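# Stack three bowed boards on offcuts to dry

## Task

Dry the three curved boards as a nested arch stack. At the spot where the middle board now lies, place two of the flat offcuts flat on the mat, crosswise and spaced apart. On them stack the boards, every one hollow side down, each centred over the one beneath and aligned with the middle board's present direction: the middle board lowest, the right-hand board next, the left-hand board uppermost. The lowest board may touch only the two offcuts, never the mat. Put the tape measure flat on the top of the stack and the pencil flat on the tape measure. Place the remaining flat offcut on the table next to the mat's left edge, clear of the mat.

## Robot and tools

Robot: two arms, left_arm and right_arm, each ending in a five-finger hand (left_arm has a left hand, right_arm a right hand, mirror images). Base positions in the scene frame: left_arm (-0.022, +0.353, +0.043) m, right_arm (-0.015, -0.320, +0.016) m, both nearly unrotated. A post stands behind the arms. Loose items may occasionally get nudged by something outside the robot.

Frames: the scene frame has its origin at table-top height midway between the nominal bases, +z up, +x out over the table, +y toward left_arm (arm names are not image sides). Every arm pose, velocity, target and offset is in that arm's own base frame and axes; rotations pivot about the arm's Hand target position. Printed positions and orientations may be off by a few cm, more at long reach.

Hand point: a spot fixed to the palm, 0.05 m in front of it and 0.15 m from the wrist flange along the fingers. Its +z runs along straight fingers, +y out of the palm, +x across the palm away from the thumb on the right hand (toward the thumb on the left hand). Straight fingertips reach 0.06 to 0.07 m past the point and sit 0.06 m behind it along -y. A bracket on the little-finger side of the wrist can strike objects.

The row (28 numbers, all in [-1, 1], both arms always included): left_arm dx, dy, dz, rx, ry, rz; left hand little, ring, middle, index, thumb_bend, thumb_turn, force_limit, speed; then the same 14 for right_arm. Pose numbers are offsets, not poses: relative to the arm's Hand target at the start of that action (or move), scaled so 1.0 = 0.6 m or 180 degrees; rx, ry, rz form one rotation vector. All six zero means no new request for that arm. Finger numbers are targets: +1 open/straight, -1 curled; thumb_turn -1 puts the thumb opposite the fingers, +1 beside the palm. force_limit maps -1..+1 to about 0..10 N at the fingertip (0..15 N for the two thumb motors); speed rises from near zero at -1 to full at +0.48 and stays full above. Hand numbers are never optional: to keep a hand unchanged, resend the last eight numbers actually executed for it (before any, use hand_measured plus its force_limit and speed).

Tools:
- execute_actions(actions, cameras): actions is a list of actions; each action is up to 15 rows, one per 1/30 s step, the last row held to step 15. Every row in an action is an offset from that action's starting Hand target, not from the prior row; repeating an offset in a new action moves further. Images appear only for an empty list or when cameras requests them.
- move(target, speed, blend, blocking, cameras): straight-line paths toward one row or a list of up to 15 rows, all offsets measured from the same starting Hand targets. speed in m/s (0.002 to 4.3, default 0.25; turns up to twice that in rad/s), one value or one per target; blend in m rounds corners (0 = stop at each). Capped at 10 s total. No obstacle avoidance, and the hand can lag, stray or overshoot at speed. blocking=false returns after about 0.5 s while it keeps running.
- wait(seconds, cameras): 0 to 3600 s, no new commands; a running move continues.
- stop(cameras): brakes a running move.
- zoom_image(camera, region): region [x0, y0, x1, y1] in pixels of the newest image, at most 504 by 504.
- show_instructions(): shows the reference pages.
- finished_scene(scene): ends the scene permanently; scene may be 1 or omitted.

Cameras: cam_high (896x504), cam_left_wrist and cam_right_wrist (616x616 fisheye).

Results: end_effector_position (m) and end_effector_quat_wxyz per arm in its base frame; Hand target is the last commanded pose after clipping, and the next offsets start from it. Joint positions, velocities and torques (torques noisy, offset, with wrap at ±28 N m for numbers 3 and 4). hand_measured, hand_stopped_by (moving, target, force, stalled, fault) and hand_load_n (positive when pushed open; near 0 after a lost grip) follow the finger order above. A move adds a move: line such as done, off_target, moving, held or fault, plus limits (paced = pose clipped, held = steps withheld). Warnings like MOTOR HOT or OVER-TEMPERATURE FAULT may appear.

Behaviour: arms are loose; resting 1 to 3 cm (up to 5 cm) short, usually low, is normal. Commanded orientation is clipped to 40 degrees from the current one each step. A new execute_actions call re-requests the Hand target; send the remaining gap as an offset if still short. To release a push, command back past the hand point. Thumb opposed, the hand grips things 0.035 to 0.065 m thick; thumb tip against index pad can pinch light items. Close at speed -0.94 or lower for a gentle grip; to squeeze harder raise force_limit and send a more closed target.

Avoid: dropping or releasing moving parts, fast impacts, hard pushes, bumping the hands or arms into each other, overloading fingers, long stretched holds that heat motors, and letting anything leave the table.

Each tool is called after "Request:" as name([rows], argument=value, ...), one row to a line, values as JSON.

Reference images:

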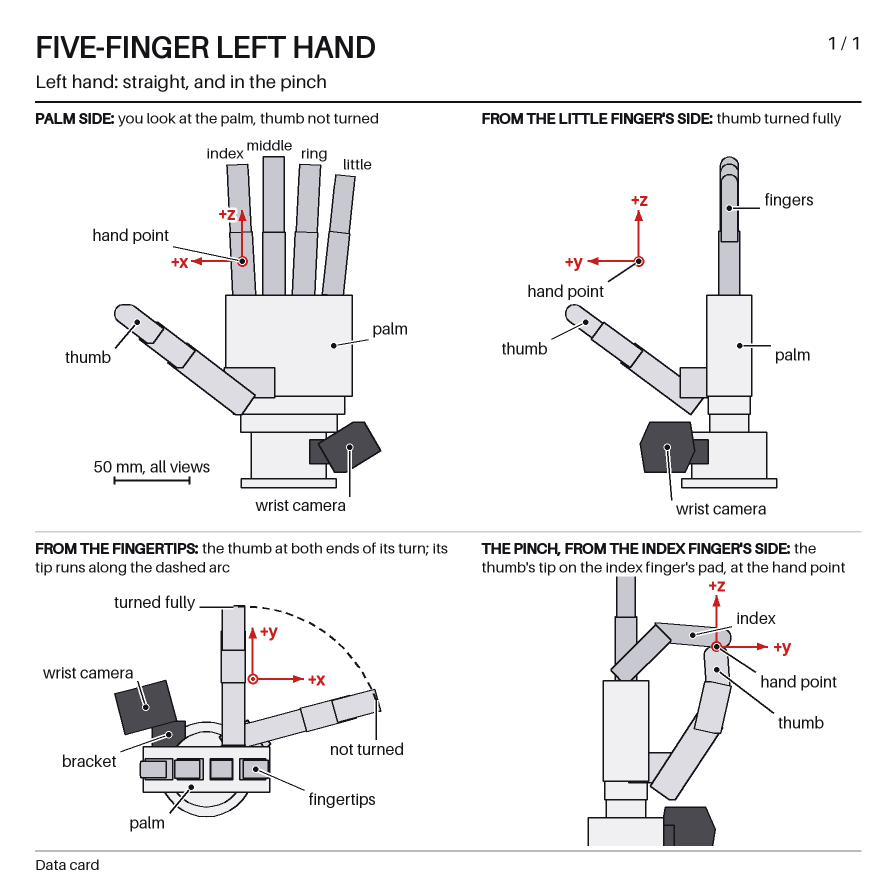

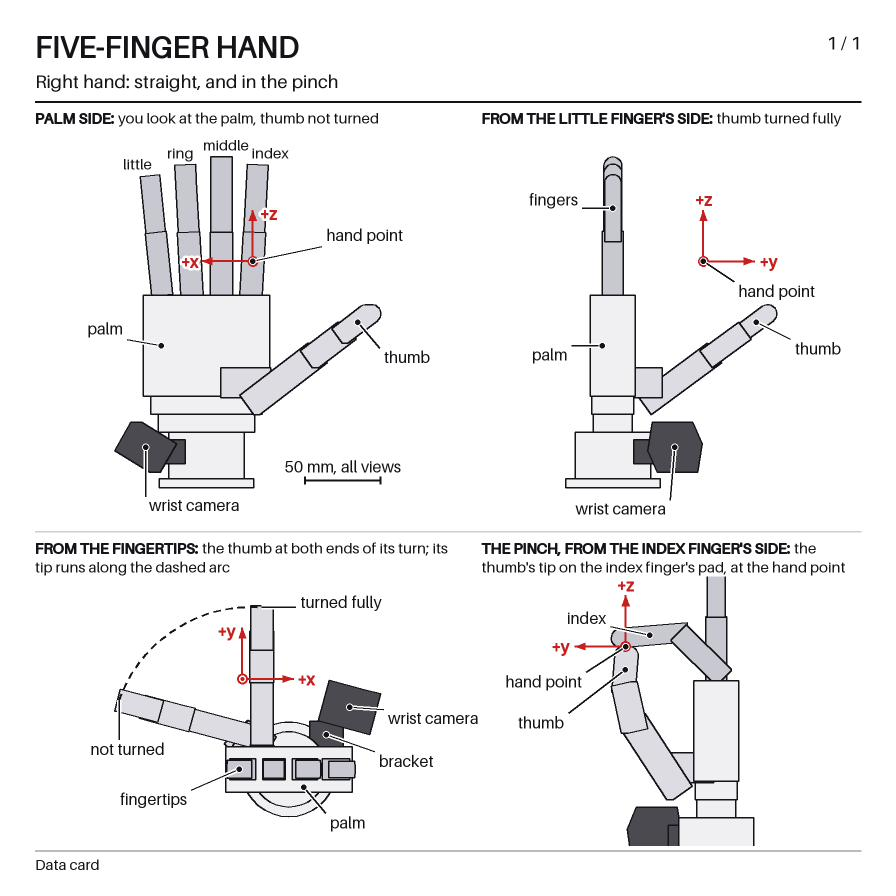

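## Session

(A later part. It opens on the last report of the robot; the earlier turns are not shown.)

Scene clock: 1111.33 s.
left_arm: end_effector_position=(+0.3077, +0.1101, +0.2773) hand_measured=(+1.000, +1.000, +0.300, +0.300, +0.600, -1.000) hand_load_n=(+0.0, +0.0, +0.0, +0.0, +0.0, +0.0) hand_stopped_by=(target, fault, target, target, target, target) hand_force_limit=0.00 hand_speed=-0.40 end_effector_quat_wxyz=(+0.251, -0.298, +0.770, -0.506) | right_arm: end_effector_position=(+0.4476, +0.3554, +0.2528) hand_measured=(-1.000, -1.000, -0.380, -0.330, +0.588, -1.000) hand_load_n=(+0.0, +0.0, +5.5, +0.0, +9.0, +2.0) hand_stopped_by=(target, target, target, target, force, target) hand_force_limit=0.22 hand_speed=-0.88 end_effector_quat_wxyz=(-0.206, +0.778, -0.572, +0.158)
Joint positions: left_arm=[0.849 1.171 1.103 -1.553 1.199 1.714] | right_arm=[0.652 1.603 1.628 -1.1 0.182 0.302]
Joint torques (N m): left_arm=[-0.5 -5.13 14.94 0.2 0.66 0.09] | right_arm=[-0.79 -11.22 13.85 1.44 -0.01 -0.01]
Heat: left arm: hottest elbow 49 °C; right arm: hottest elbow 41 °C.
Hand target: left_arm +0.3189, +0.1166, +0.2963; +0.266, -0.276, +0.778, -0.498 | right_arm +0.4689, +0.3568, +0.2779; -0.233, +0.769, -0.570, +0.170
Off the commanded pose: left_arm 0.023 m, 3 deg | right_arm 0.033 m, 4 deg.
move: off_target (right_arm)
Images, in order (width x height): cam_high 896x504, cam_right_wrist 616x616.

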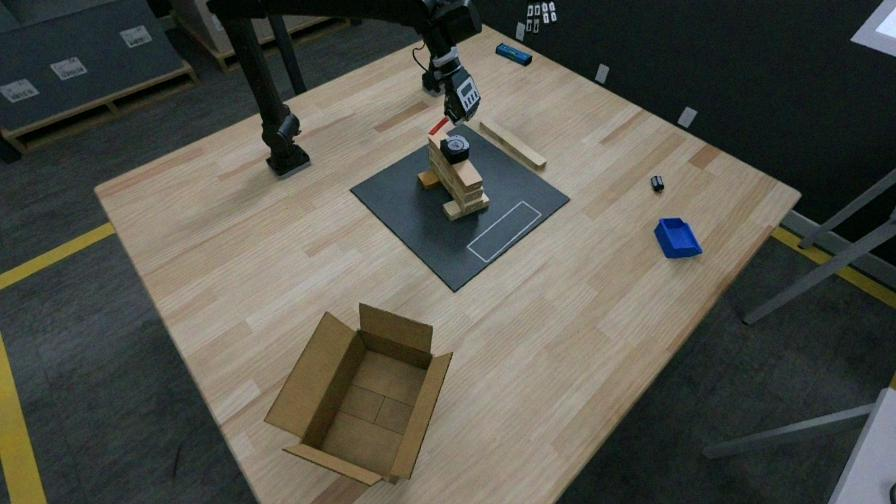

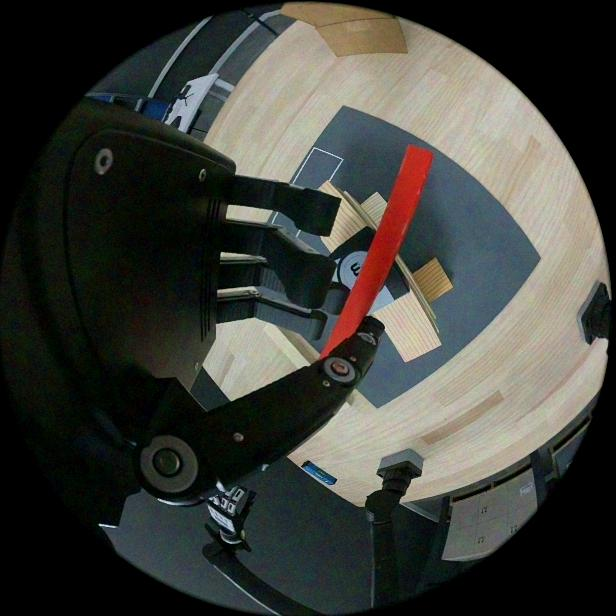

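Request:
move(target=[0,0,0,0,0,0,1,1,0.3,0.3,0.6,-1,0.0,-0.4,0.0,0.022,-0.11,0,0,0,-1,-1,-0.38,-0.33,0.31,-1,0.22,-0.88], speed=0.05, cameras=["cam_right_wrist", "cam_high"])

Request:
zoom_image(camera="cam_high", region=[400, 90, 500, 190])

Scene clock: 1114.97 s.
left_arm: end_effector_position=(+0.3077, +0.1101, +0.2773) hand_measured=(+1.000, +1.000, +0.300, +0.300, +0.600, -1.000) hand_load_n=(+0.0, +0.0, +0.0, +0.0, +0.0, +0.5) hand_stopped_by=(target, fault, target, target, target, target) hand_force_limit=0.00 hand_speed=-0.40 end_effector_quat_wxyz=(+0.251, -0.298, +0.770, -0.506) | right_arm: end_effector_position=(+0.4612, +0.3650, +0.2079) hand_measured=(-1.000, -1.000, -0.380, -0.330, +0.588, -1.000) hand_load_n=(+0.0, +0.0, +5.5, +0.0, +9.0, +2.0) hand_stopped_by=(target, target, target, target, force, target) hand_force_limit=0.22 hand_speed=-0.88 end_effector_quat_wxyz=(-0.221, +0.774, -0.571, +0.164)
Joint positions: left_arm=[0.849 1.171 1.103 -1.553 1.199 1.714] | right_arm=[0.652 1.629 1.534 -0.948 0.185 0.302]
Joint torques (N m): left_arm=[-1.2 -4.6 15.01 0.12 0.64 0.11] | right_arm=[0.79 -11.52 9.66 1.95 0.22 0.15]
Heat: left arm: hottest elbow 49 °C; right arm: hottest elbow 41 °C.
Hand target: left_arm +0.3189, +0.1166, +0.2963; +0.266, -0.276, +0.778, -0.498 | right_arm +0.4689, +0.3700, +0.2119; -0.233, +0.769, -0.570, +0.170
Off the commanded pose: left_arm 0.023 m, 3 deg | right_arm 0.010 m, 2 deg.
move: done
Images, in order (width x height): cam_high 896x504, cam_right_wrist 616x616.

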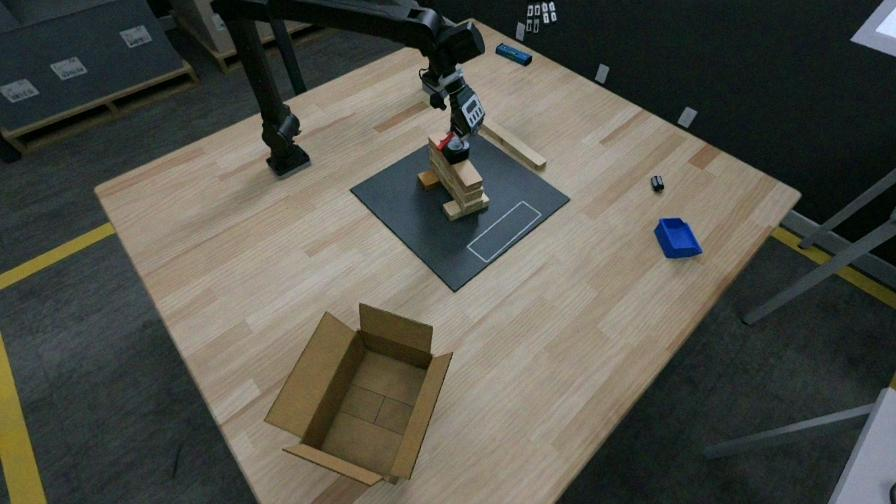

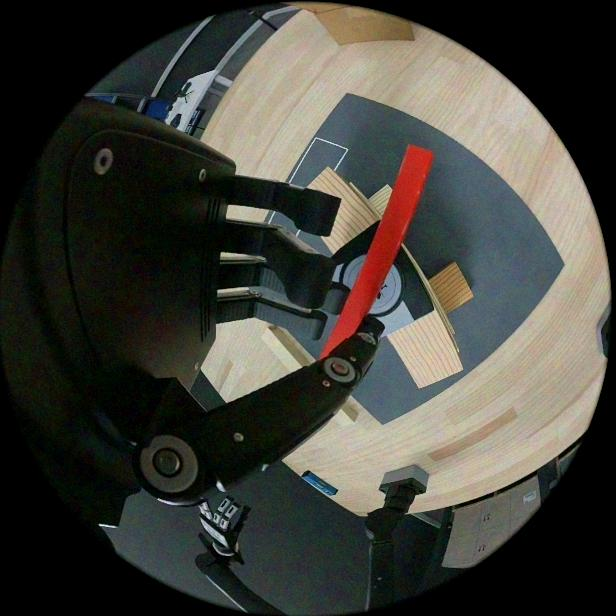

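Scaled by 5.040 from the camera's image (finer frame: 1280x720).

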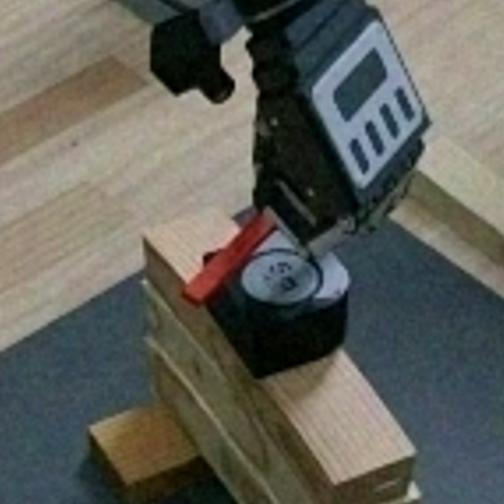

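Request:
move(target=[0,0,0,0,0,0,1,1,0.3,0.3,0.6,-1,0.0,-0.4,-0.005,0.006,-0.065,0,0,0,-1,-1,-0.38,-0.33,0.31,-1,0.22,-0.88], speed=0.04, cameras=["cam_right_wrist", "cam_high"])

Request:
zoom_image(camera="cam_high", region=[420, 110, 490, 180])

Request:
zoom_image(camera="cam_right_wrist", region=[260, 130, 480, 380])

Scene clock: 1117.77 s.
left_arm: end_effector_position=(+0.3077, +0.1101, +0.2773) hand_measured=(+1.000, +1.000, +0.300, +0.300, +0.600, -1.000) hand_load_n=(+0.0, +0.0, +0.0, +0.0, +0.0, -0.5) hand_stopped_by=(target, fault, target, target, target, target) hand_force_limit=0.00 hand_speed=-0.40 end_effector_quat_wxyz=(+0.251, -0.298, +0.770, -0.506) | right_arm: end_effector_position=(+0.4612, +0.3638, +0.1696) hand_measured=(-1.000, -1.000, -0.380, -0.330, +0.588, -1.000) hand_load_n=(+0.0, +0.0, +5.5, +0.0, +8.5, +2.0) hand_stopped_by=(target, target, target, target, force, target) hand_force_limit=0.22 hand_speed=-0.88 end_effector_quat_wxyz=(-0.220, +0.773, -0.571, +0.166)
Joint positions: left_arm=[0.849 1.171 1.103 -1.553 1.199 1.714] | right_arm=[0.652 1.641 1.449 -0.85 0.189 0.302]
Joint torques (N m): left_arm=[-1.14 -5.13 14.9 0.29 0.65 0.13] | right_arm=[1.55 -11.63 9.52 2 0.22 0.22]
Heat: left arm: hottest elbow 49 °C; right arm: hottest elbow 41 °C.
Hand target: left_arm +0.3189, +0.1166, +0.2963; +0.266, -0.276, +0.778, -0.498 | right_arm +0.4659, +0.3736, +0.1729; -0.233, +0.769, -0.570, +0.170
Off the commanded pose: left_arm 0.023 m, 3 deg | right_arm 0.011 m, 2 deg.
move: off_target (right_arm)
Images, in order (width x height): cam_high 896x504, cam_right_wrist 616x616.

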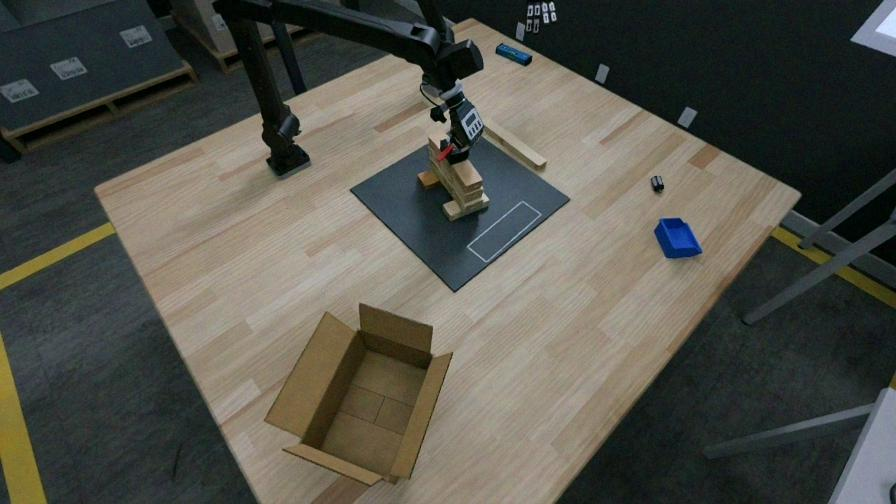

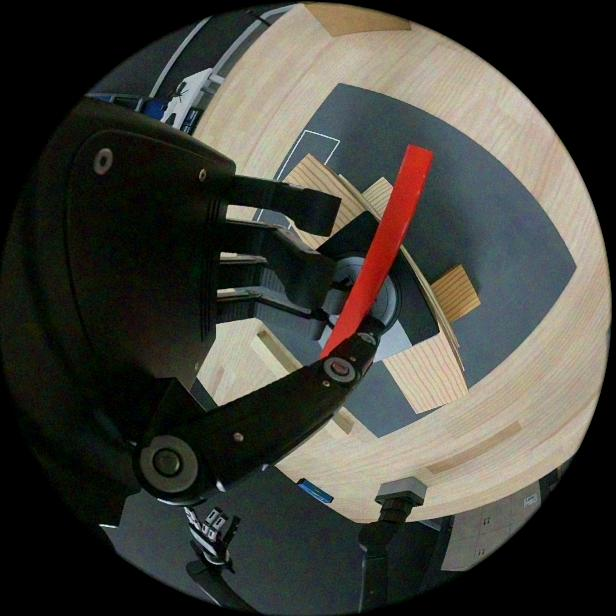

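Scaled by 7.200 from the camera's image (finer frame: 1280x720).

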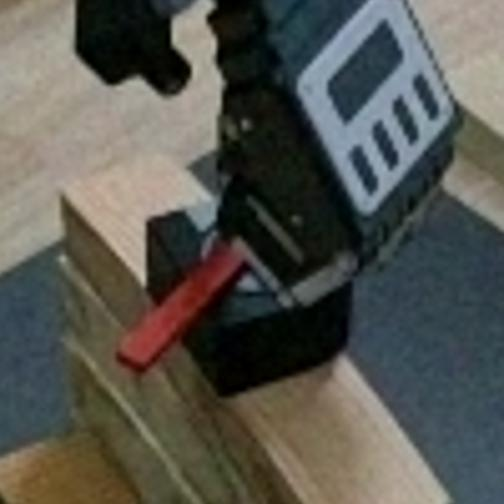

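Scaled by 2.016 from the camera's image (finer frame: 880x880).

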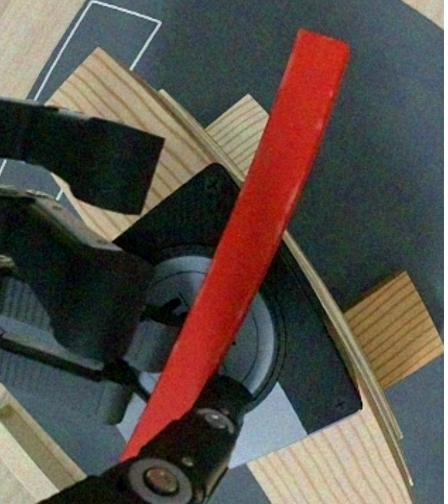

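Request:
move(target=[0,0,0,0,0,0,1,1,0.3,0.3,0.6,-1,0.0,-0.4,-0.003,0.0,-0.015,0,0,0,-1,-1,-0.38,-0.33,0.31,-1,0.22,-0.88], speed=0.03, cameras=["cam_right_wrist", "cam_high"])

Request:
zoom_image(camera="cam_high", region=[420, 110, 490, 180])

Request:
zoom_image(camera="cam_right_wrist", region=[260, 130, 480, 380])

Scene clock: 1120.00 s.
left_arm: end_effector_position=(+0.3077, +0.1101, +0.2773) hand_measured=(+1.000, +1.000, +0.300, +0.300, +0.600, -1.000) hand_load_n=(+0.0, +0.0, +0.0, +0.0, +0.0, +0.0) hand_stopped_by=(target, fault, target, target, target, target) hand_force_limit=0.00 hand_speed=-0.40 end_effector_quat_wxyz=(+0.251, -0.298, +0.770, -0.506) | right_arm: end_effector_position=(+0.4629, +0.3647, +0.1677) hand_measured=(-1.000, -1.000, -0.380, -0.330, +0.590, -1.000) hand_load_n=(+0.0, +0.0, +1.5, +0.0, +10.5, +2.0) hand_stopped_by=(target, target, target, target, force, target) hand_force_limit=0.22 hand_speed=-0.88 end_effector_quat_wxyz=(-0.224, +0.774, -0.568, +0.168)
Joint positions: left_arm=[0.849 1.171 1.103 -1.553 1.199 1.714] | right_arm=[0.652 1.641 1.441 -0.832 0.189 0.296]
Joint torques (N m): left_arm=[-0.38 -5.01 14.97 0.05 0.65 0.09] | right_arm=[1.55 -11.58 8.23 2.14 0.24 0.22]
Heat: left arm: hottest elbow 49 °C; right arm: hottest elbow 41 °C.
Hand target: left_arm +0.3189, +0.1166, +0.2963; +0.266, -0.276, +0.778, -0.498 | right_arm +0.4641, +0.3736, +0.1639; -0.233, +0.769, -0.570, +0.170
Off the commanded pose: left_arm 0.023 m, 3 deg | right_arm 0.010 m, 1 deg.
move: done
Images, in order (width x height): cam_high 896x504, cam_right_wrist 616x616.

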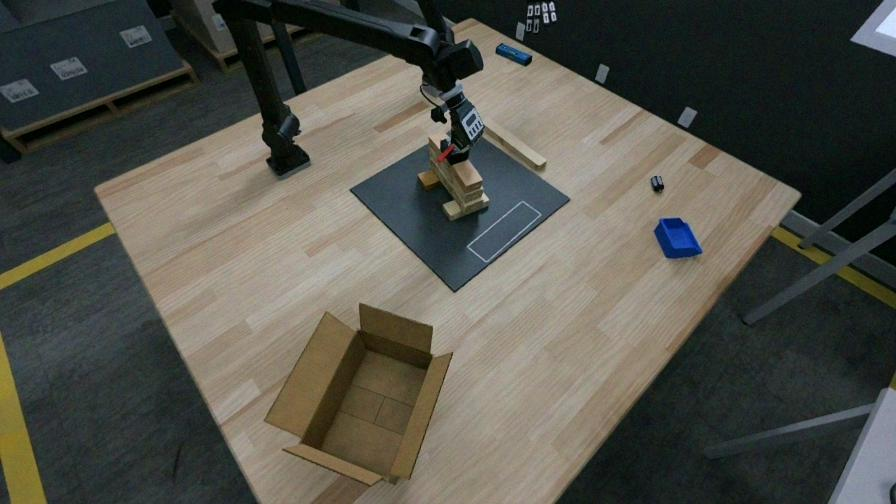

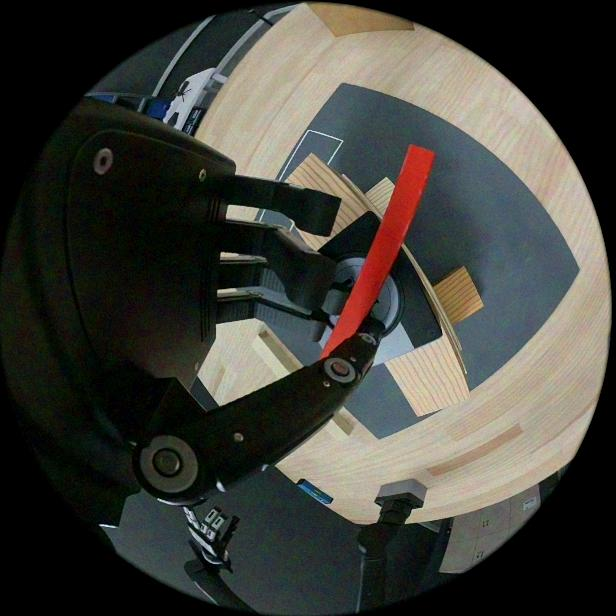

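Scaled by 7.200 from the camera's image (finer frame: 1280x720).

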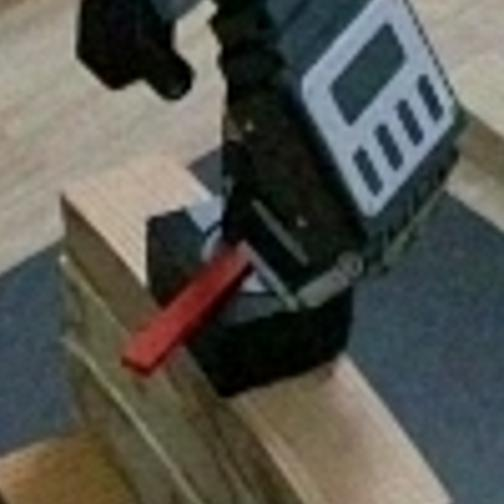

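Scaled by 2.016 from the camera's image (finer frame: 880x880).

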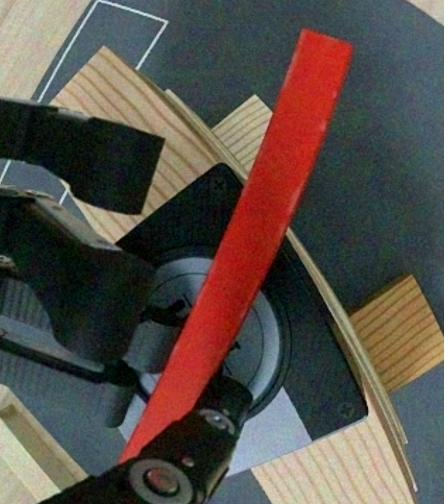

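Request:
execute_actions([
  [[0,0,0,0,0,0,1,1,0.3,0.3,0.6,-1,0.0,-0.4,0.002,0,0.004,0,0,0,-1,-1,-0.38,-0.33,0.31,-1,0.22,-0.88]],
  [[0,0,0,0,0,0,1,1,0.3,0.3,0.6,-1,0.0,-0.4,0.002,0,0.004,0,0,0,-1,-1,-0.38,-0.33,0.31,-1,0.22,-0.88]],
  [[0,0,0,0,0,0,1,1,0.3,0.3,0.6,-1,0.0,-0.4,0.002,0,0.004,0,0,0,-1,-1,-0.38,-0.33,0.31,-1,0.22,-0.88]],
], cameras=["cam_right_wrist"])

Scene clock: 1123.37 s.
left_arm: end_effector_position=(+0.3077, +0.1101, +0.2773) hand_measured=(+1.000, +1.000, +0.300, +0.300, +0.600, -1.000) hand_load_n=(+0.0, -0.5, -0.5, +0.0, +0.0, +0.0) hand_stopped_by=(target, fault, target, target, target, target) hand_force_limit=0.00 hand_speed=-0.40 end_effector_quat_wxyz=(+0.251, -0.298, +0.770, -0.506) | right_arm: end_effector_position=(+0.4629, +0.3647, +0.1677) hand_measured=(-1.000, -1.000, -0.380, -0.330, +0.590, -1.000) hand_load_n=(+0.0, +0.0, +1.0, +0.0, +10.5, +2.0) hand_stopped_by=(target, target, target, target, force, target) hand_force_limit=0.22 hand_speed=-0.88 end_effector_quat_wxyz=(-0.224, +0.774, -0.568, +0.168)
Joint positions: left_arm=[0.849 1.171 1.103 -1.553 1.199 1.714] | right_arm=[0.652 1.641 1.441 -0.832 0.189 0.296]
Joint torques (N m): left_arm=[-0.97 -4.84 15.02 0.28 0.62 0.09] | right_arm=[1.38 -11.4 10.32 1.39 0.15 0.19]
Heat: left arm: hottest elbow 49 °C; right arm: hottest elbow 40 °C.
Hand target: left_arm +0.3189, +0.1166, +0.2963; +0.266, -0.276, +0.778, -0.498 | right_arm +0.4677, +0.3736, +0.1711; -0.233, +0.769, -0.570, +0.170
Off the commanded pose: left_arm 0.023 m, 3 deg | right_arm 0.011 m, 1 deg.
Step readings (end_effector_position of left_arm | right_arm):
0: (+0.3077, +0.1101, +0.2773) | (+0.4629, +0.3647, +0.1677)
1: (+0.3077, +0.1101, +0.2773) | (+0.4629, +0.3647, +0.1677)
2: (+0.3077, +0.1101, +0.2773) | (+0.4629, +0.3647, +0.1677)
4: (+0.3077, +0.1101, +0.2773) | (+0.4629, +0.3647, +0.1677)
8: (+0.3077, +0.1101, +0.2773) | (+0.4629, +0.3647, +0.1677)
15: (+0.3077, +0.1101, +0.2773) | (+0.4629, +0.3647, +0.1677)
16: (+0.3077, +0.1101, +0.2773) | (+0.4629, +0.3647, +0.1677)
17: (+0.3077, +0.1101, +0.2773) | (+0.4629, +0.3647, +0.1677)
19: (+0.3077, +0.1101, +0.2773) | (+0.4629, +0.3647, +0.1677)
23: (+0.3077, +0.1101, +0.2773) | (+0.4629, +0.3647, +0.1677)
30: (+0.3077, +0.1101, +0.2773) | (+0.4629, +0.3647, +0.1677)
31: (+0.3077, +0.1101, +0.2773) | (+0.4629, +0.3647, +0.1677)
32: (+0.3077, +0.1101, +0.2773) | (+0.4629, +0.3647, +0.1677)
34: (+0.3077, +0.1101, +0.2773) | (+0.4629, +0.3647, +0.1677)
38: (+0.3077, +0.1101, +0.2773) | (+0.4629, +0.3647, +0.1677)
45: (+0.3077, +0.1101, +0.2773) | (+0.4629, +0.3647, +0.1677)

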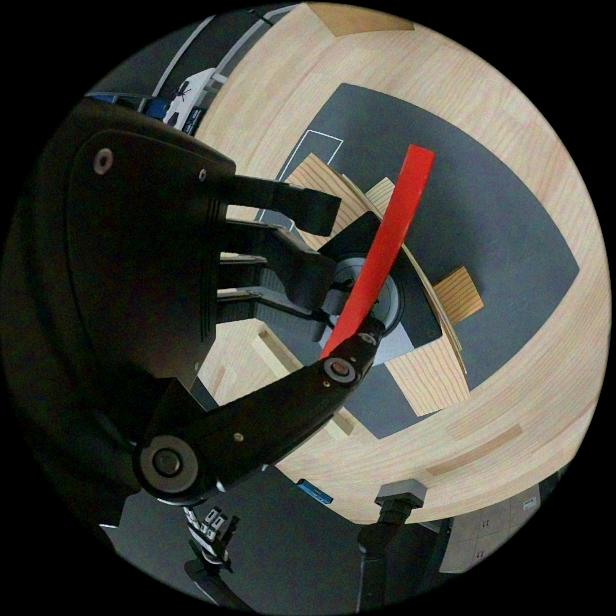

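Request:
execute_actions([
  [[0,0,0,0,0,0,1,1,0.3,0.3,0.6,-1,0.0,-0.4,0,0,0.003,0,0,0,-1,-1,-0.38,-0.33,0.61,-1,0.22,-0.95]],
  [[0,0,0,0,0,0,1,1,0.3,0.3,0.6,-1,0.0,-0.4,0,0,0,0,0,0,-1,-1,-0.38,-0.33,0.63,-1,0.22,-0.95]],
  [[0,0,0,0,0,0,1,1,0.3,0.3,0.6,-1,0.0,-0.4,0,0,0,0,0,0,-1,-1,-0.38,-0.33,0.63,-1,0.22,-0.95]],
], cameras=["cam_right_wrist", "cam_high"])

Request:
zoom_image(camera="cam_high", region=[420, 110, 490, 180])

Request:
zoom_image(camera="cam_right_wrist", region=[260, 130, 480, 380])

Scene clock: 1125.83 s.
left_arm: end_effector_position=(+0.3077, +0.1101, +0.2773) hand_measured=(+1.000, +1.000, +0.300, +0.300, +0.600, -1.000) hand_load_n=(+0.0, -0.5, +0.0, +0.0, +0.0, +0.0) hand_stopped_by=(target, fault, target, target, target, target) hand_force_limit=0.00 hand_speed=-0.40 end_effector_quat_wxyz=(+0.251, -0.298, +0.770, -0.506) | right_arm: end_effector_position=(+0.4629, +0.3651, +0.1678) hand_measured=(-1.000, -1.000, -0.380, -0.330, +0.630, -1.000) hand_load_n=(+0.0, +0.0, +0.0, +0.0, +1.5, +0.0) hand_stopped_by=(target, target, target, target, target, target) hand_force_limit=0.22 hand_speed=-0.95 end_effector_quat_wxyz=(-0.225, +0.772, -0.571, +0.167)
Joint positions: left_arm=[0.849 1.171 1.103 -1.553 1.199 1.714] | right_arm=[0.652 1.641 1.441 -0.832 0.189 0.302]
Joint torques (N m): left_arm=[-1.14 -5.19 14.95 0.24 0.62 0.09] | right_arm=[1.26 -11.22 10.66 1.18 0.15 0.19]
Heat: left arm: hottest elbow 50 °C; right arm: hottest elbow 40 °C.
Hand target: left_arm +0.3189, +0.1166, +0.2963; +0.266, -0.276, +0.778, -0.498 | right_arm +0.4677, +0.3736, +0.1729; -0.233, +0.769, -0.570, +0.170
Off the commanded pose: left_arm 0.023 m, 3 deg | right_arm 0.011 m, 1 deg.
Step readings (end_effector_position of left_arm | right_arm):
0: (+0.3077, +0.1101, +0.2773) | (+0.4629, +0.3647, +0.1677)
1: (+0.3077, +0.1101, +0.2773) | (+0.4629, +0.3647, +0.1677)
2: (+0.3077, +0.1101, +0.2773) | (+0.4629, +0.3647, +0.1677)
4: (+0.3077, +0.1101, +0.2773) | (+0.4629, +0.3647, +0.1677)
8: (+0.3077, +0.1101, +0.2773) | (+0.4629, +0.3647, +0.1677)
15: (+0.3077, +0.1101, +0.2773) | (+0.4629, +0.3648, +0.1677)
16: (+0.3077, +0.1101, +0.2773) | (+0.4629, +0.3648, +0.1677)
17: (+0.3077, +0.1101, +0.2773) | (+0.4629, +0.3648, +0.1677)
19: (+0.3077, +0.1101, +0.2773) | (+0.4629, +0.3649, +0.1677)
23: (+0.3077, +0.1101, +0.2773) | (+0.4629, +0.3650, +0.1677)
30: (+0.3077, +0.1101, +0.2773) | (+0.4629, +0.3651, +0.1678)
31: (+0.3077, +0.1101, +0.2773) | (+0.4629, +0.3651, +0.1678)
32: (+0.3077, +0.1101, +0.2773) | (+0.4629, +0.3651, +0.1678)
34: (+0.3077, +0.1101, +0.2773) | (+0.4629, +0.3651, +0.1678)
38: (+0.3077, +0.1101, +0.2773) | (+0.4629, +0.3651, +0.1678)
45: (+0.3077, +0.1101, +0.2773) | (+0.4629, +0.3651, +0.1678)
Images, in order (width x height): cam_high 896x504, cam_right_wrist 616x616.

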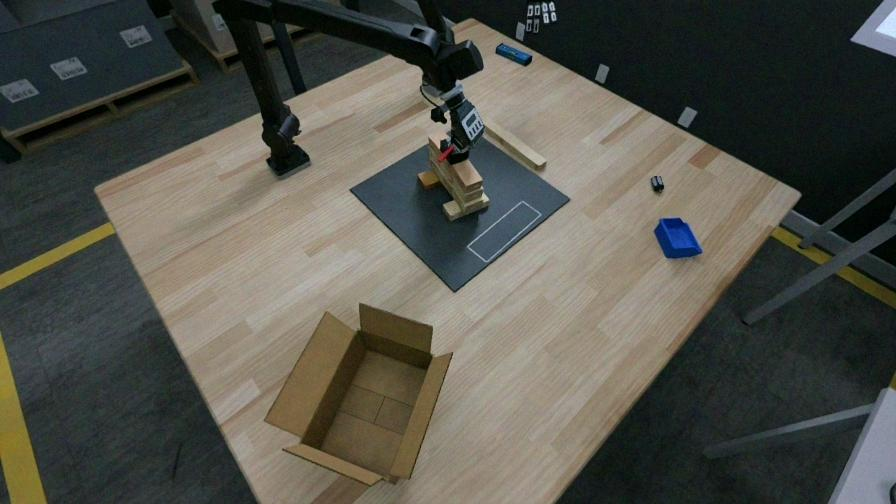

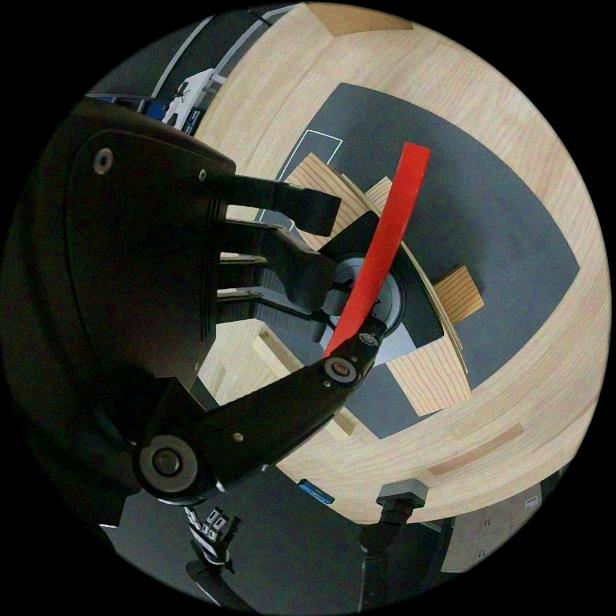

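Scaled by 7.200 from the camera's image (finer frame: 1280x720).

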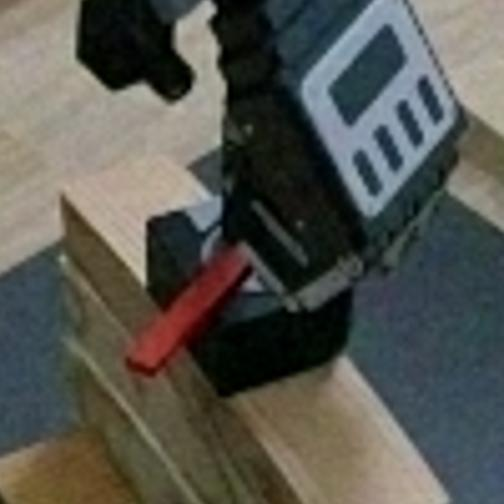

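Scaled by 2.016 from the camera's image (finer frame: 880x880).

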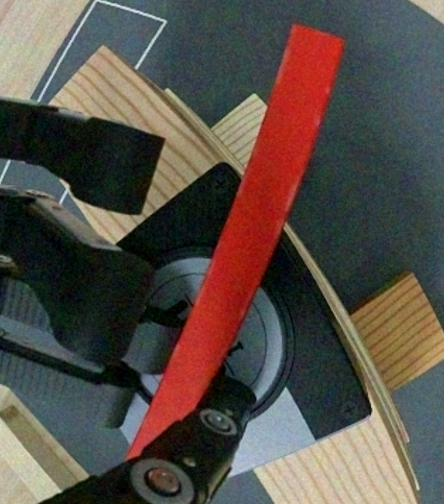

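Request:
execute_actions([
  [[0,0,0,0,0,0,1,1,0.3,0.3,0.6,-1,0.0,-0.4,0.002,0,0.003,0,0,0,-1,-1,-0.38,-0.33,0.70,-1,0.22,-0.9]],
  [[0,0,0,0,0,0,1,1,0.3,0.3,0.6,-1,0.0,-0.4,0,0,0,0,0,0,-1,-1,-0.38,-0.33,0.8,-1,0.22,-0.9]],
  [[0,0,0,0,0,0,1,1,0.3,0.3,0.6,-1,0.0,-0.4,0,0,0,0,0,0,-1,-1,-0.38,-0.33,0.8,-1,0.22,-0.9]],
], cameras=["cam_right_wrist", "cam_high"])

Request:
zoom_image(camera="cam_high", region=[420, 110, 490, 180])

Request:
zoom_image(camera="cam_right_wrist", region=[260, 130, 480, 380])

Scene clock: 1128.50 s.
left_arm: end_effector_position=(+0.3077, +0.1101, +0.2773) hand_measured=(+1.000, +1.000, +0.300, +0.300, +0.600, -1.000) hand_load_n=(+0.0, +0.0, +0.0, +0.0, +0.0, +0.0) hand_stopped_by=(target, fault, target, target, target, target) hand_force_limit=0.00 hand_speed=-0.40 end_effector_quat_wxyz=(+0.251, -0.298, +0.770, -0.506) | right_arm: end_effector_position=(+0.4629, +0.3652, +0.1678) hand_measured=(-1.000, -1.000, -0.380, -0.330, +0.800, -1.000) hand_load_n=(+0.0, +0.0, +0.0, -0.5, +0.0, +0.0) hand_stopped_by=(target, target, target, target, target, target) hand_force_limit=0.22 hand_speed=-0.90 end_effector_quat_wxyz=(-0.225, +0.771, -0.571, +0.167)
Joint positions: left_arm=[0.849 1.171 1.103 -1.553 1.199 1.714] | right_arm=[0.652 1.641 1.441 -0.832 0.189 0.303]
Joint torques (N m): left_arm=[-0.91 -4.89 14.89 0.29 0.68 0.09] | right_arm=[1.14 -11.11 11.26 1.01 0.14 0.17]
Heat: left arm: hottest elbow 50 °C; right arm: hottest elbow 40 °C.
Hand target: left_arm +0.3189, +0.1166, +0.2963; +0.266, -0.276, +0.778, -0.498 | right_arm +0.4689, +0.3736, +0.1747; -0.233, +0.769, -0.570, +0.170
Off the commanded pose: left_arm 0.023 m, 3 deg | right_arm 0.012 m, 1 deg.
Step readings (end_effector_position of left_arm | right_arm):
0: (+0.3077, +0.1101, +0.2773) | (+0.4629, +0.3651, +0.1678)
1: (+0.3077, +0.1101, +0.2773) | (+0.4629, +0.3651, +0.1678)
2: (+0.3077, +0.1101, +0.2773) | (+0.4629, +0.3651, +0.1678)
4: (+0.3077, +0.1101, +0.2773) | (+0.4629, +0.3652, +0.1678)
8: (+0.3077, +0.1101, +0.2773) | (+0.4629, +0.3652, +0.1678)
15: (+0.3077, +0.1101, +0.2773) | (+0.4629, +0.3652, +0.1678)
16: (+0.3077, +0.1101, +0.2773) | (+0.4629, +0.3652, +0.1678)
17: (+0.3077, +0.1101, +0.2773) | (+0.4629, +0.3652, +0.1678)
19: (+0.3077, +0.1101, +0.2773) | (+0.4629, +0.3652, +0.1678)
23: (+0.3077, +0.1101, +0.2773) | (+0.4629, +0.3652, +0.1678)
30: (+0.3077, +0.1101, +0.2773) | (+0.4629, +0.3652, +0.1678)
31: (+0.3077, +0.1101, +0.2773) | (+0.4629, +0.3652, +0.1678)
32: (+0.3077, +0.1101, +0.2773) | (+0.4629, +0.3652, +0.1678)
34: (+0.3077, +0.1101, +0.2773) | (+0.4629, +0.3652, +0.1678)
38: (+0.3077, +0.1101, +0.2773) | (+0.4629, +0.3652, +0.1678)
45: (+0.3077, +0.1101, +0.2773) | (+0.4629, +0.3652, +0.1678)
Images, in order (width x height): cam_high 896x504, cam_right_wrist 616x616.

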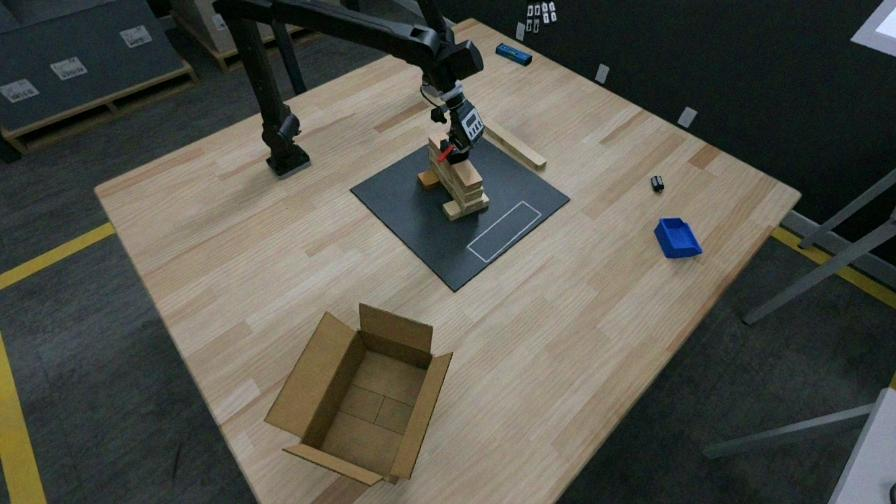

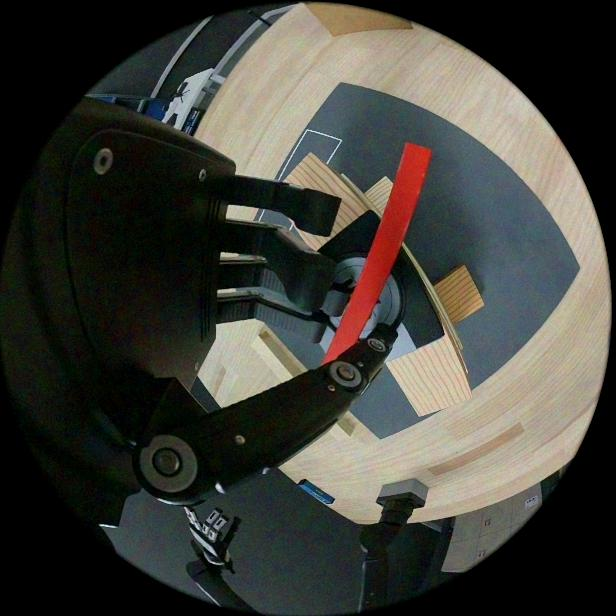

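Scaled by 7.200 from the camera's image (finer frame: 1280x720).

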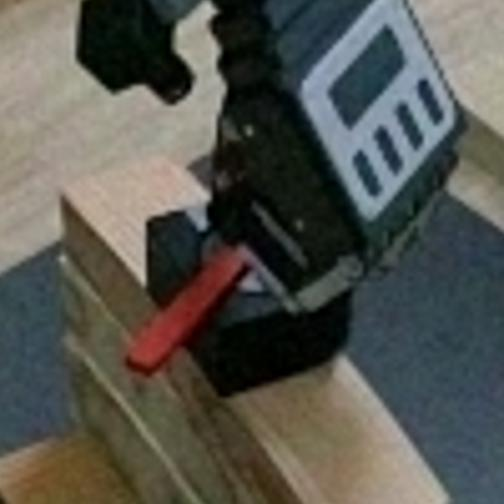

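Scaled by 2.016 from the camera's image (finer frame: 880x880).

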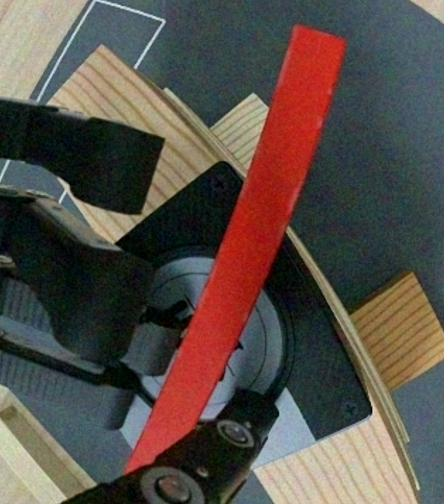

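Request:
execute_actions([
  [[0,0,0,0,0,0,1,1,0.3,0.3,0.6,-1,0.0,-0.4,0.006,0,0.005,0,0,0,-1,-1,-0.38,-0.33,0.85,-1,0.22,-0.9]],
  [[0,0,0,0,0,0,1,1,0.3,0.3,0.6,-1,0.0,-0.4,0.006,0,0.005,0,0,0,-1,-1,-0.38,-0.33,0.85,-1,0.22,-0.9]],
], cameras=["cam_right_wrist"])

Request:
zoom_image(camera="cam_right_wrist", region=[260, 130, 480, 380])

Scene clock: 1130.93 s.
left_arm: end_effector_position=(+0.3077, +0.1101, +0.2773) hand_measured=(+1.000, +1.000, +0.300, +0.300, +0.600, -1.000) hand_load_n=(+0.0, +0.0, +0.0, +0.0, +0.0, +0.0) hand_stopped_by=(target, fault, target, target, target, target) hand_force_limit=0.00 hand_speed=-0.40 end_effector_quat_wxyz=(+0.251, -0.298, +0.770, -0.506) | right_arm: end_effector_position=(+0.4633, +0.3655, +0.1670) hand_measured=(-1.000, -1.000, -0.380, -0.330, +0.850, -1.000) hand_load_n=(+0.0, +0.0, +0.0, -1.0, +0.0, +0.0) hand_stopped_by=(target, target, target, target, target, target) hand_force_limit=0.22 hand_speed=-0.90 end_effector_quat_wxyz=(-0.221, +0.772, -0.572, +0.166)
Joint positions: left_arm=[0.849 1.171 1.103 -1.553 1.199 1.714] | right_arm=[0.652 1.647 1.449 -0.841 0.189 0.303]
Joint torques (N m): left_arm=[-1.26 -5.13 14.87 0.13 0.63 0.1] | right_arm=[0.5 -10.99 13.18 0.69 0 0.11]
Heat: left arm: hottest elbow 50 °C; right arm: hottest elbow 40 °C.
Hand target: left_arm +0.3189, +0.1166, +0.2963; +0.266, -0.276, +0.778, -0.498 | right_arm +0.4761, +0.3736, +0.1807; -0.233, +0.769, -0.570, +0.170
Off the commanded pose: left_arm 0.023 m, 3 deg | right_arm 0.020 m, 1 deg.
Step readings (end_effector_position of left_arm | right_arm):
0: (+0.3077, +0.1101, +0.2773) | (+0.4629, +0.3652, +0.1678)
1: (+0.3077, +0.1101, +0.2773) | (+0.4629, +0.3652, +0.1678)
2: (+0.3077, +0.1101, +0.2773) | (+0.4629, +0.3652, +0.1678)
4: (+0.3077, +0.1101, +0.2773) | (+0.4630, +0.3653, +0.1669)
8: (+0.3077, +0.1101, +0.2773) | (+0.4630, +0.3653, +0.1669)
15: (+0.3077, +0.1101, +0.2773) | (+0.4630, +0.3653, +0.1669)
16: (+0.3077, +0.1101, +0.2773) | (+0.4630, +0.3653, +0.1669)
17: (+0.3077, +0.1101, +0.2773) | (+0.4630, +0.3653, +0.1669)
19: (+0.3077, +0.1101, +0.2773) | (+0.4631, +0.3654, +0.1666)
23: (+0.3077, +0.1101, +0.2773) | (+0.4635, +0.3657, +0.1666)
30: (+0.3077, +0.1101, +0.2773) | (+0.4633, +0.3655, +0.1670)

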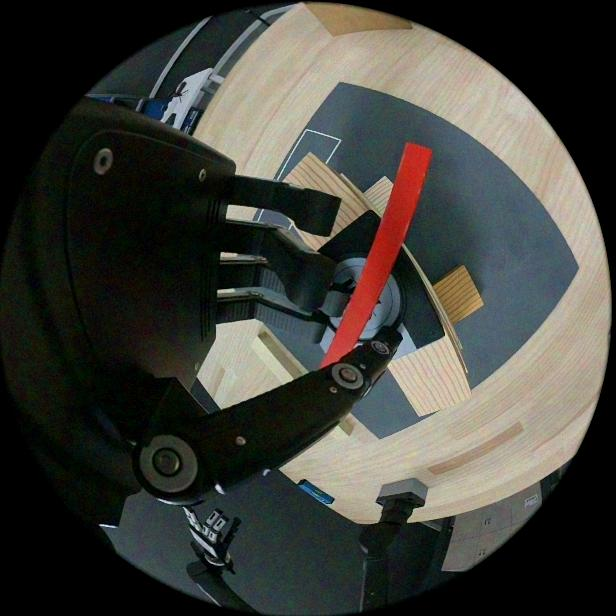

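Scaled by 2.016 from the camera's image (finer frame: 880x880).

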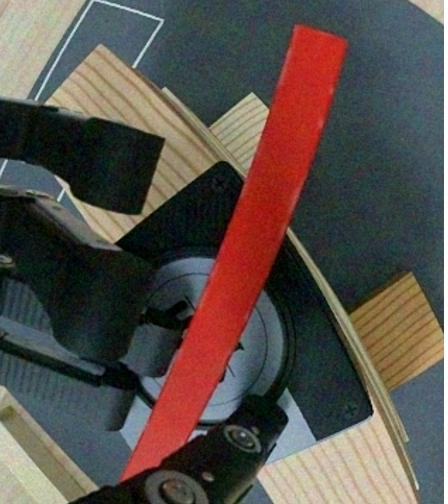

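Request:
execute_actions([
  [[0,0,0,0,0,0,1,1,0.3,0.3,0.6,-1,0.0,-0.4,0.004,0,0.006,0,0,0,-1,-1,-0.38,-0.33,0.85,-1,0.22,-0.9]],
  [[0,0,0,0,0,0,1,1,0.3,0.3,0.6,-1,0.0,-0.4,0.004,0,0.006,0,0,0,-1,-1,-0.38,-0.33,0.85,-1,0.22,-0.9]],
], cameras=["cam_right_wrist"])

Request:
zoom_image(camera="cam_right_wrist", region=[260, 130, 480, 380])

Scene clock: 1132.93 s.
left_arm: end_effector_position=(+0.3077, +0.1101, +0.2773) hand_measured=(+1.000, +1.000, +0.300, +0.300, +0.600, -1.000) hand_load_n=(+0.0, +0.0, +0.0, +0.0, +0.0, +0.0) hand_stopped_by=(target, fault, target, target, target, target) hand_force_limit=0.00 hand_speed=-0.40 end_effector_quat_wxyz=(+0.251, -0.298, +0.770, -0.506) | right_arm: end_effector_position=(+0.4641, +0.3669, +0.1674) hand_measured=(-1.000, -1.000, -0.380, -0.330, +0.850, -1.000) hand_load_n=(+0.0, +0.0, +0.0, +0.0, +0.0, +0.0) hand_stopped_by=(target, target, target, target, target, target) hand_force_limit=0.22 hand_speed=-0.90 end_effector_quat_wxyz=(-0.215, +0.775, -0.572, +0.163)
Joint positions: left_arm=[0.849 1.171 1.103 -1.553 1.199 1.714] | right_arm=[0.652 1.66 1.469 -0.862 0.186 0.303]
Joint torques (N m): left_arm=[-1.2 -4.72 14.94 0.21 0.65 0.11] | right_arm=[0.21 -11.69 13.71 0.76 -0.02 0.06]
Heat: left arm: hottest elbow 50 °C; right arm: hottest elbow 40 °C.
Hand target: left_arm +0.3189, +0.1166, +0.2963; +0.266, -0.276, +0.778, -0.498 | right_arm +0.4809, +0.3736, +0.1879; -0.233, +0.769, -0.570, +0.170
Off the commanded pose: left_arm 0.023 m, 3 deg | right_arm 0.027 m, 2 deg.
Step readings (end_effector_position of left_arm | right_arm):
0: (+0.3077, +0.1101, +0.2773) | (+0.4633, +0.3655, +0.1670)
1: (+0.3077, +0.1101, +0.2773) | (+0.4633, +0.3655, +0.1670)
2: (+0.3077, +0.1101, +0.2773) | (+0.4629, +0.3652, +0.1669)
4: (+0.3077, +0.1101, +0.2773) | (+0.4632, +0.3654, +0.1672)
8: (+0.3077, +0.1101, +0.2773) | (+0.4633, +0.3656, +0.1671)
15: (+0.3077, +0.1101, +0.2773) | (+0.4631, +0.3655, +0.1666)
16: (+0.3077, +0.1101, +0.2773) | (+0.4631, +0.3655, +0.1666)
17: (+0.3077, +0.1101, +0.2773) | (+0.4635, +0.3658, +0.1674)
19: (+0.3077, +0.1101, +0.2773) | (+0.4638, +0.3660, +0.1676)
23: (+0.3077, +0.1101, +0.2773) | (+0.4640, +0.3668, +0.1668)
30: (+0.3077, +0.1101, +0.2773) | (+0.4641, +0.3669, +0.1674)

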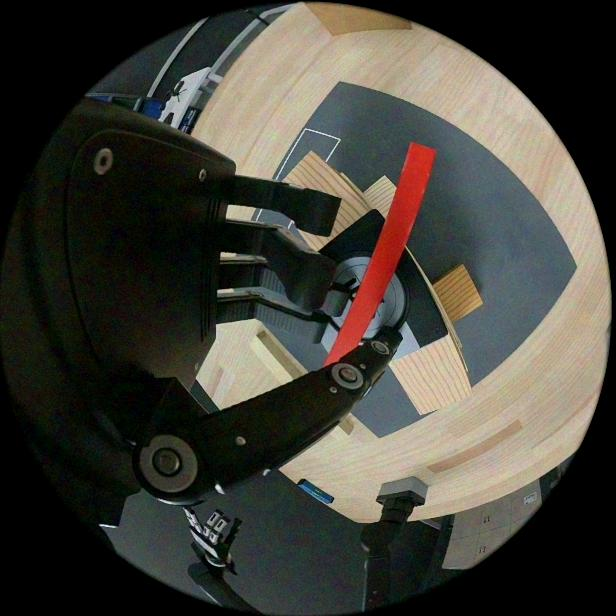

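Scaled by 2.016 from the camera's image (finer frame: 880x880).

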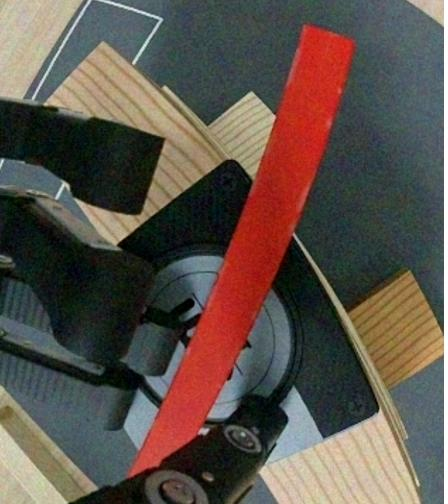

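Request:
execute_actions([
  [[0,0,0,0,0,0,1,1,0.3,0.3,0.6,-1,0.0,-0.4,0.001,0,0.008,0,0,0,-1,-1,-0.38,-0.33,0.85,-1,0.22,-0.9]],
  [[0,0,0,0,0,0,1,1,0.3,0.3,0.6,-1,0.0,-0.4,0.001,0,0.008,0,0,0,-1,-1,-0.38,-0.33,0.85,-1,0.22,-0.9]],
  [[0,0,0,0,0,0,1,1,0.3,0.3,0.6,-1,0.0,-0.4,0.001,0,0.008,0,0,0,-1,-1,-0.38,-0.33,0.85,-1,0.22,-0.9]],
], cameras=["cam_right_wrist"])

Request:
zoom_image(camera="cam_right_wrist", region=[260, 130, 480, 380])

Scene clock: 1135.53 s.
left_arm: end_effector_position=(+0.3077, +0.1101, +0.2773) hand_measured=(+1.000, +1.000, +0.300, +0.300, +0.600, -1.000) hand_load_n=(+0.0, +0.0, +0.0, +0.0, +0.0, +0.0) hand_stopped_by=(target, fault, target, target, target, target) hand_force_limit=0.00 hand_speed=-0.40 end_effector_quat_wxyz=(+0.251, -0.298, +0.770, -0.506) | right_arm: end_effector_position=(+0.4661, +0.3684, +0.1804) hand_measured=(-1.000, -1.000, -0.380, -0.330, +0.850, -1.000) hand_load_n=(+0.0, -0.5, +0.0, +0.0, +0.0, +0.0) hand_stopped_by=(target, target, target, target, target, target) hand_force_limit=0.22 hand_speed=-0.90 end_effector_quat_wxyz=(-0.215, +0.775, -0.572, +0.163)
Joint positions: left_arm=[0.849 1.171 1.103 -1.553 1.199 1.714] | right_arm=[0.652 1.661 1.505 -0.899 0.186 0.303]
Joint torques (N m): left_arm=[-1.03 -4.78 14.95 0.16 0.64 0.08] | right_arm=[-0.09 -11.93 13.75 0.79 -0.01 0.05]
Heat: left arm: hottest elbow 50 °C; right arm: hottest elbow 41 °C.
Hand target: left_arm +0.3189, +0.1166, +0.2963; +0.266, -0.276, +0.778, -0.498 | right_arm +0.4827, +0.3736, +0.2023; -0.233, +0.769, -0.570, +0.170
Off the commanded pose: left_arm 0.023 m, 3 deg | right_arm 0.028 m, 2 deg.
Step readings (end_effector_position of left_arm | right_arm):
0: (+0.3077, +0.1101, +0.2773) | (+0.4641, +0.3669, +0.1674)
1: (+0.3077, +0.1101, +0.2773) | (+0.4641, +0.3669, +0.1674)
2: (+0.3077, +0.1101, +0.2773) | (+0.4642, +0.3670, +0.1680)
4: (+0.3077, +0.1101, +0.2773) | (+0.4641, +0.3669, +0.1681)
8: (+0.3077, +0.1101, +0.2773) | (+0.4651, +0.3676, +0.1707)
15: (+0.3077, +0.1101, +0.2773) | (+0.4648, +0.3674, +0.1711)
16: (+0.3077, +0.1101, +0.2773) | (+0.4648, +0.3674, +0.1711)
17: (+0.3077, +0.1101, +0.2773) | (+0.4649, +0.3675, +0.1717)
19: (+0.3077, +0.1101, +0.2773) | (+0.4644, +0.3671, +0.1720)
23: (+0.3077, +0.1101, +0.2773) | (+0.4654, +0.3679, +0.1752)
30: (+0.3077, +0.1101, +0.2773) | (+0.4655, +0.3679, +0.1758)
31: (+0.3077, +0.1101, +0.2773) | (+0.4655, +0.3679, +0.1758)
32: (+0.3077, +0.1101, +0.2773) | (+0.4655, +0.3680, +0.1763)
34: (+0.3077, +0.1101, +0.2773) | (+0.4650, +0.3676, +0.1766)
38: (+0.3077, +0.1101, +0.2773) | (+0.4656, +0.3680, +0.1791)
45: (+0.3077, +0.1101, +0.2773) | (+0.4661, +0.3684, +0.1804)

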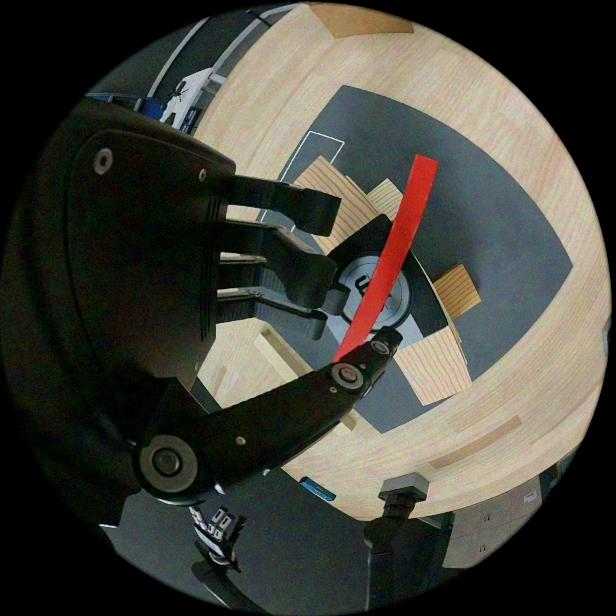

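Scaled by 2.016 from the camera's image (finer frame: 880x880).

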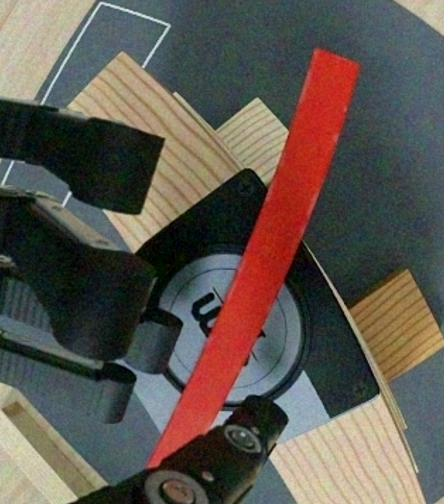

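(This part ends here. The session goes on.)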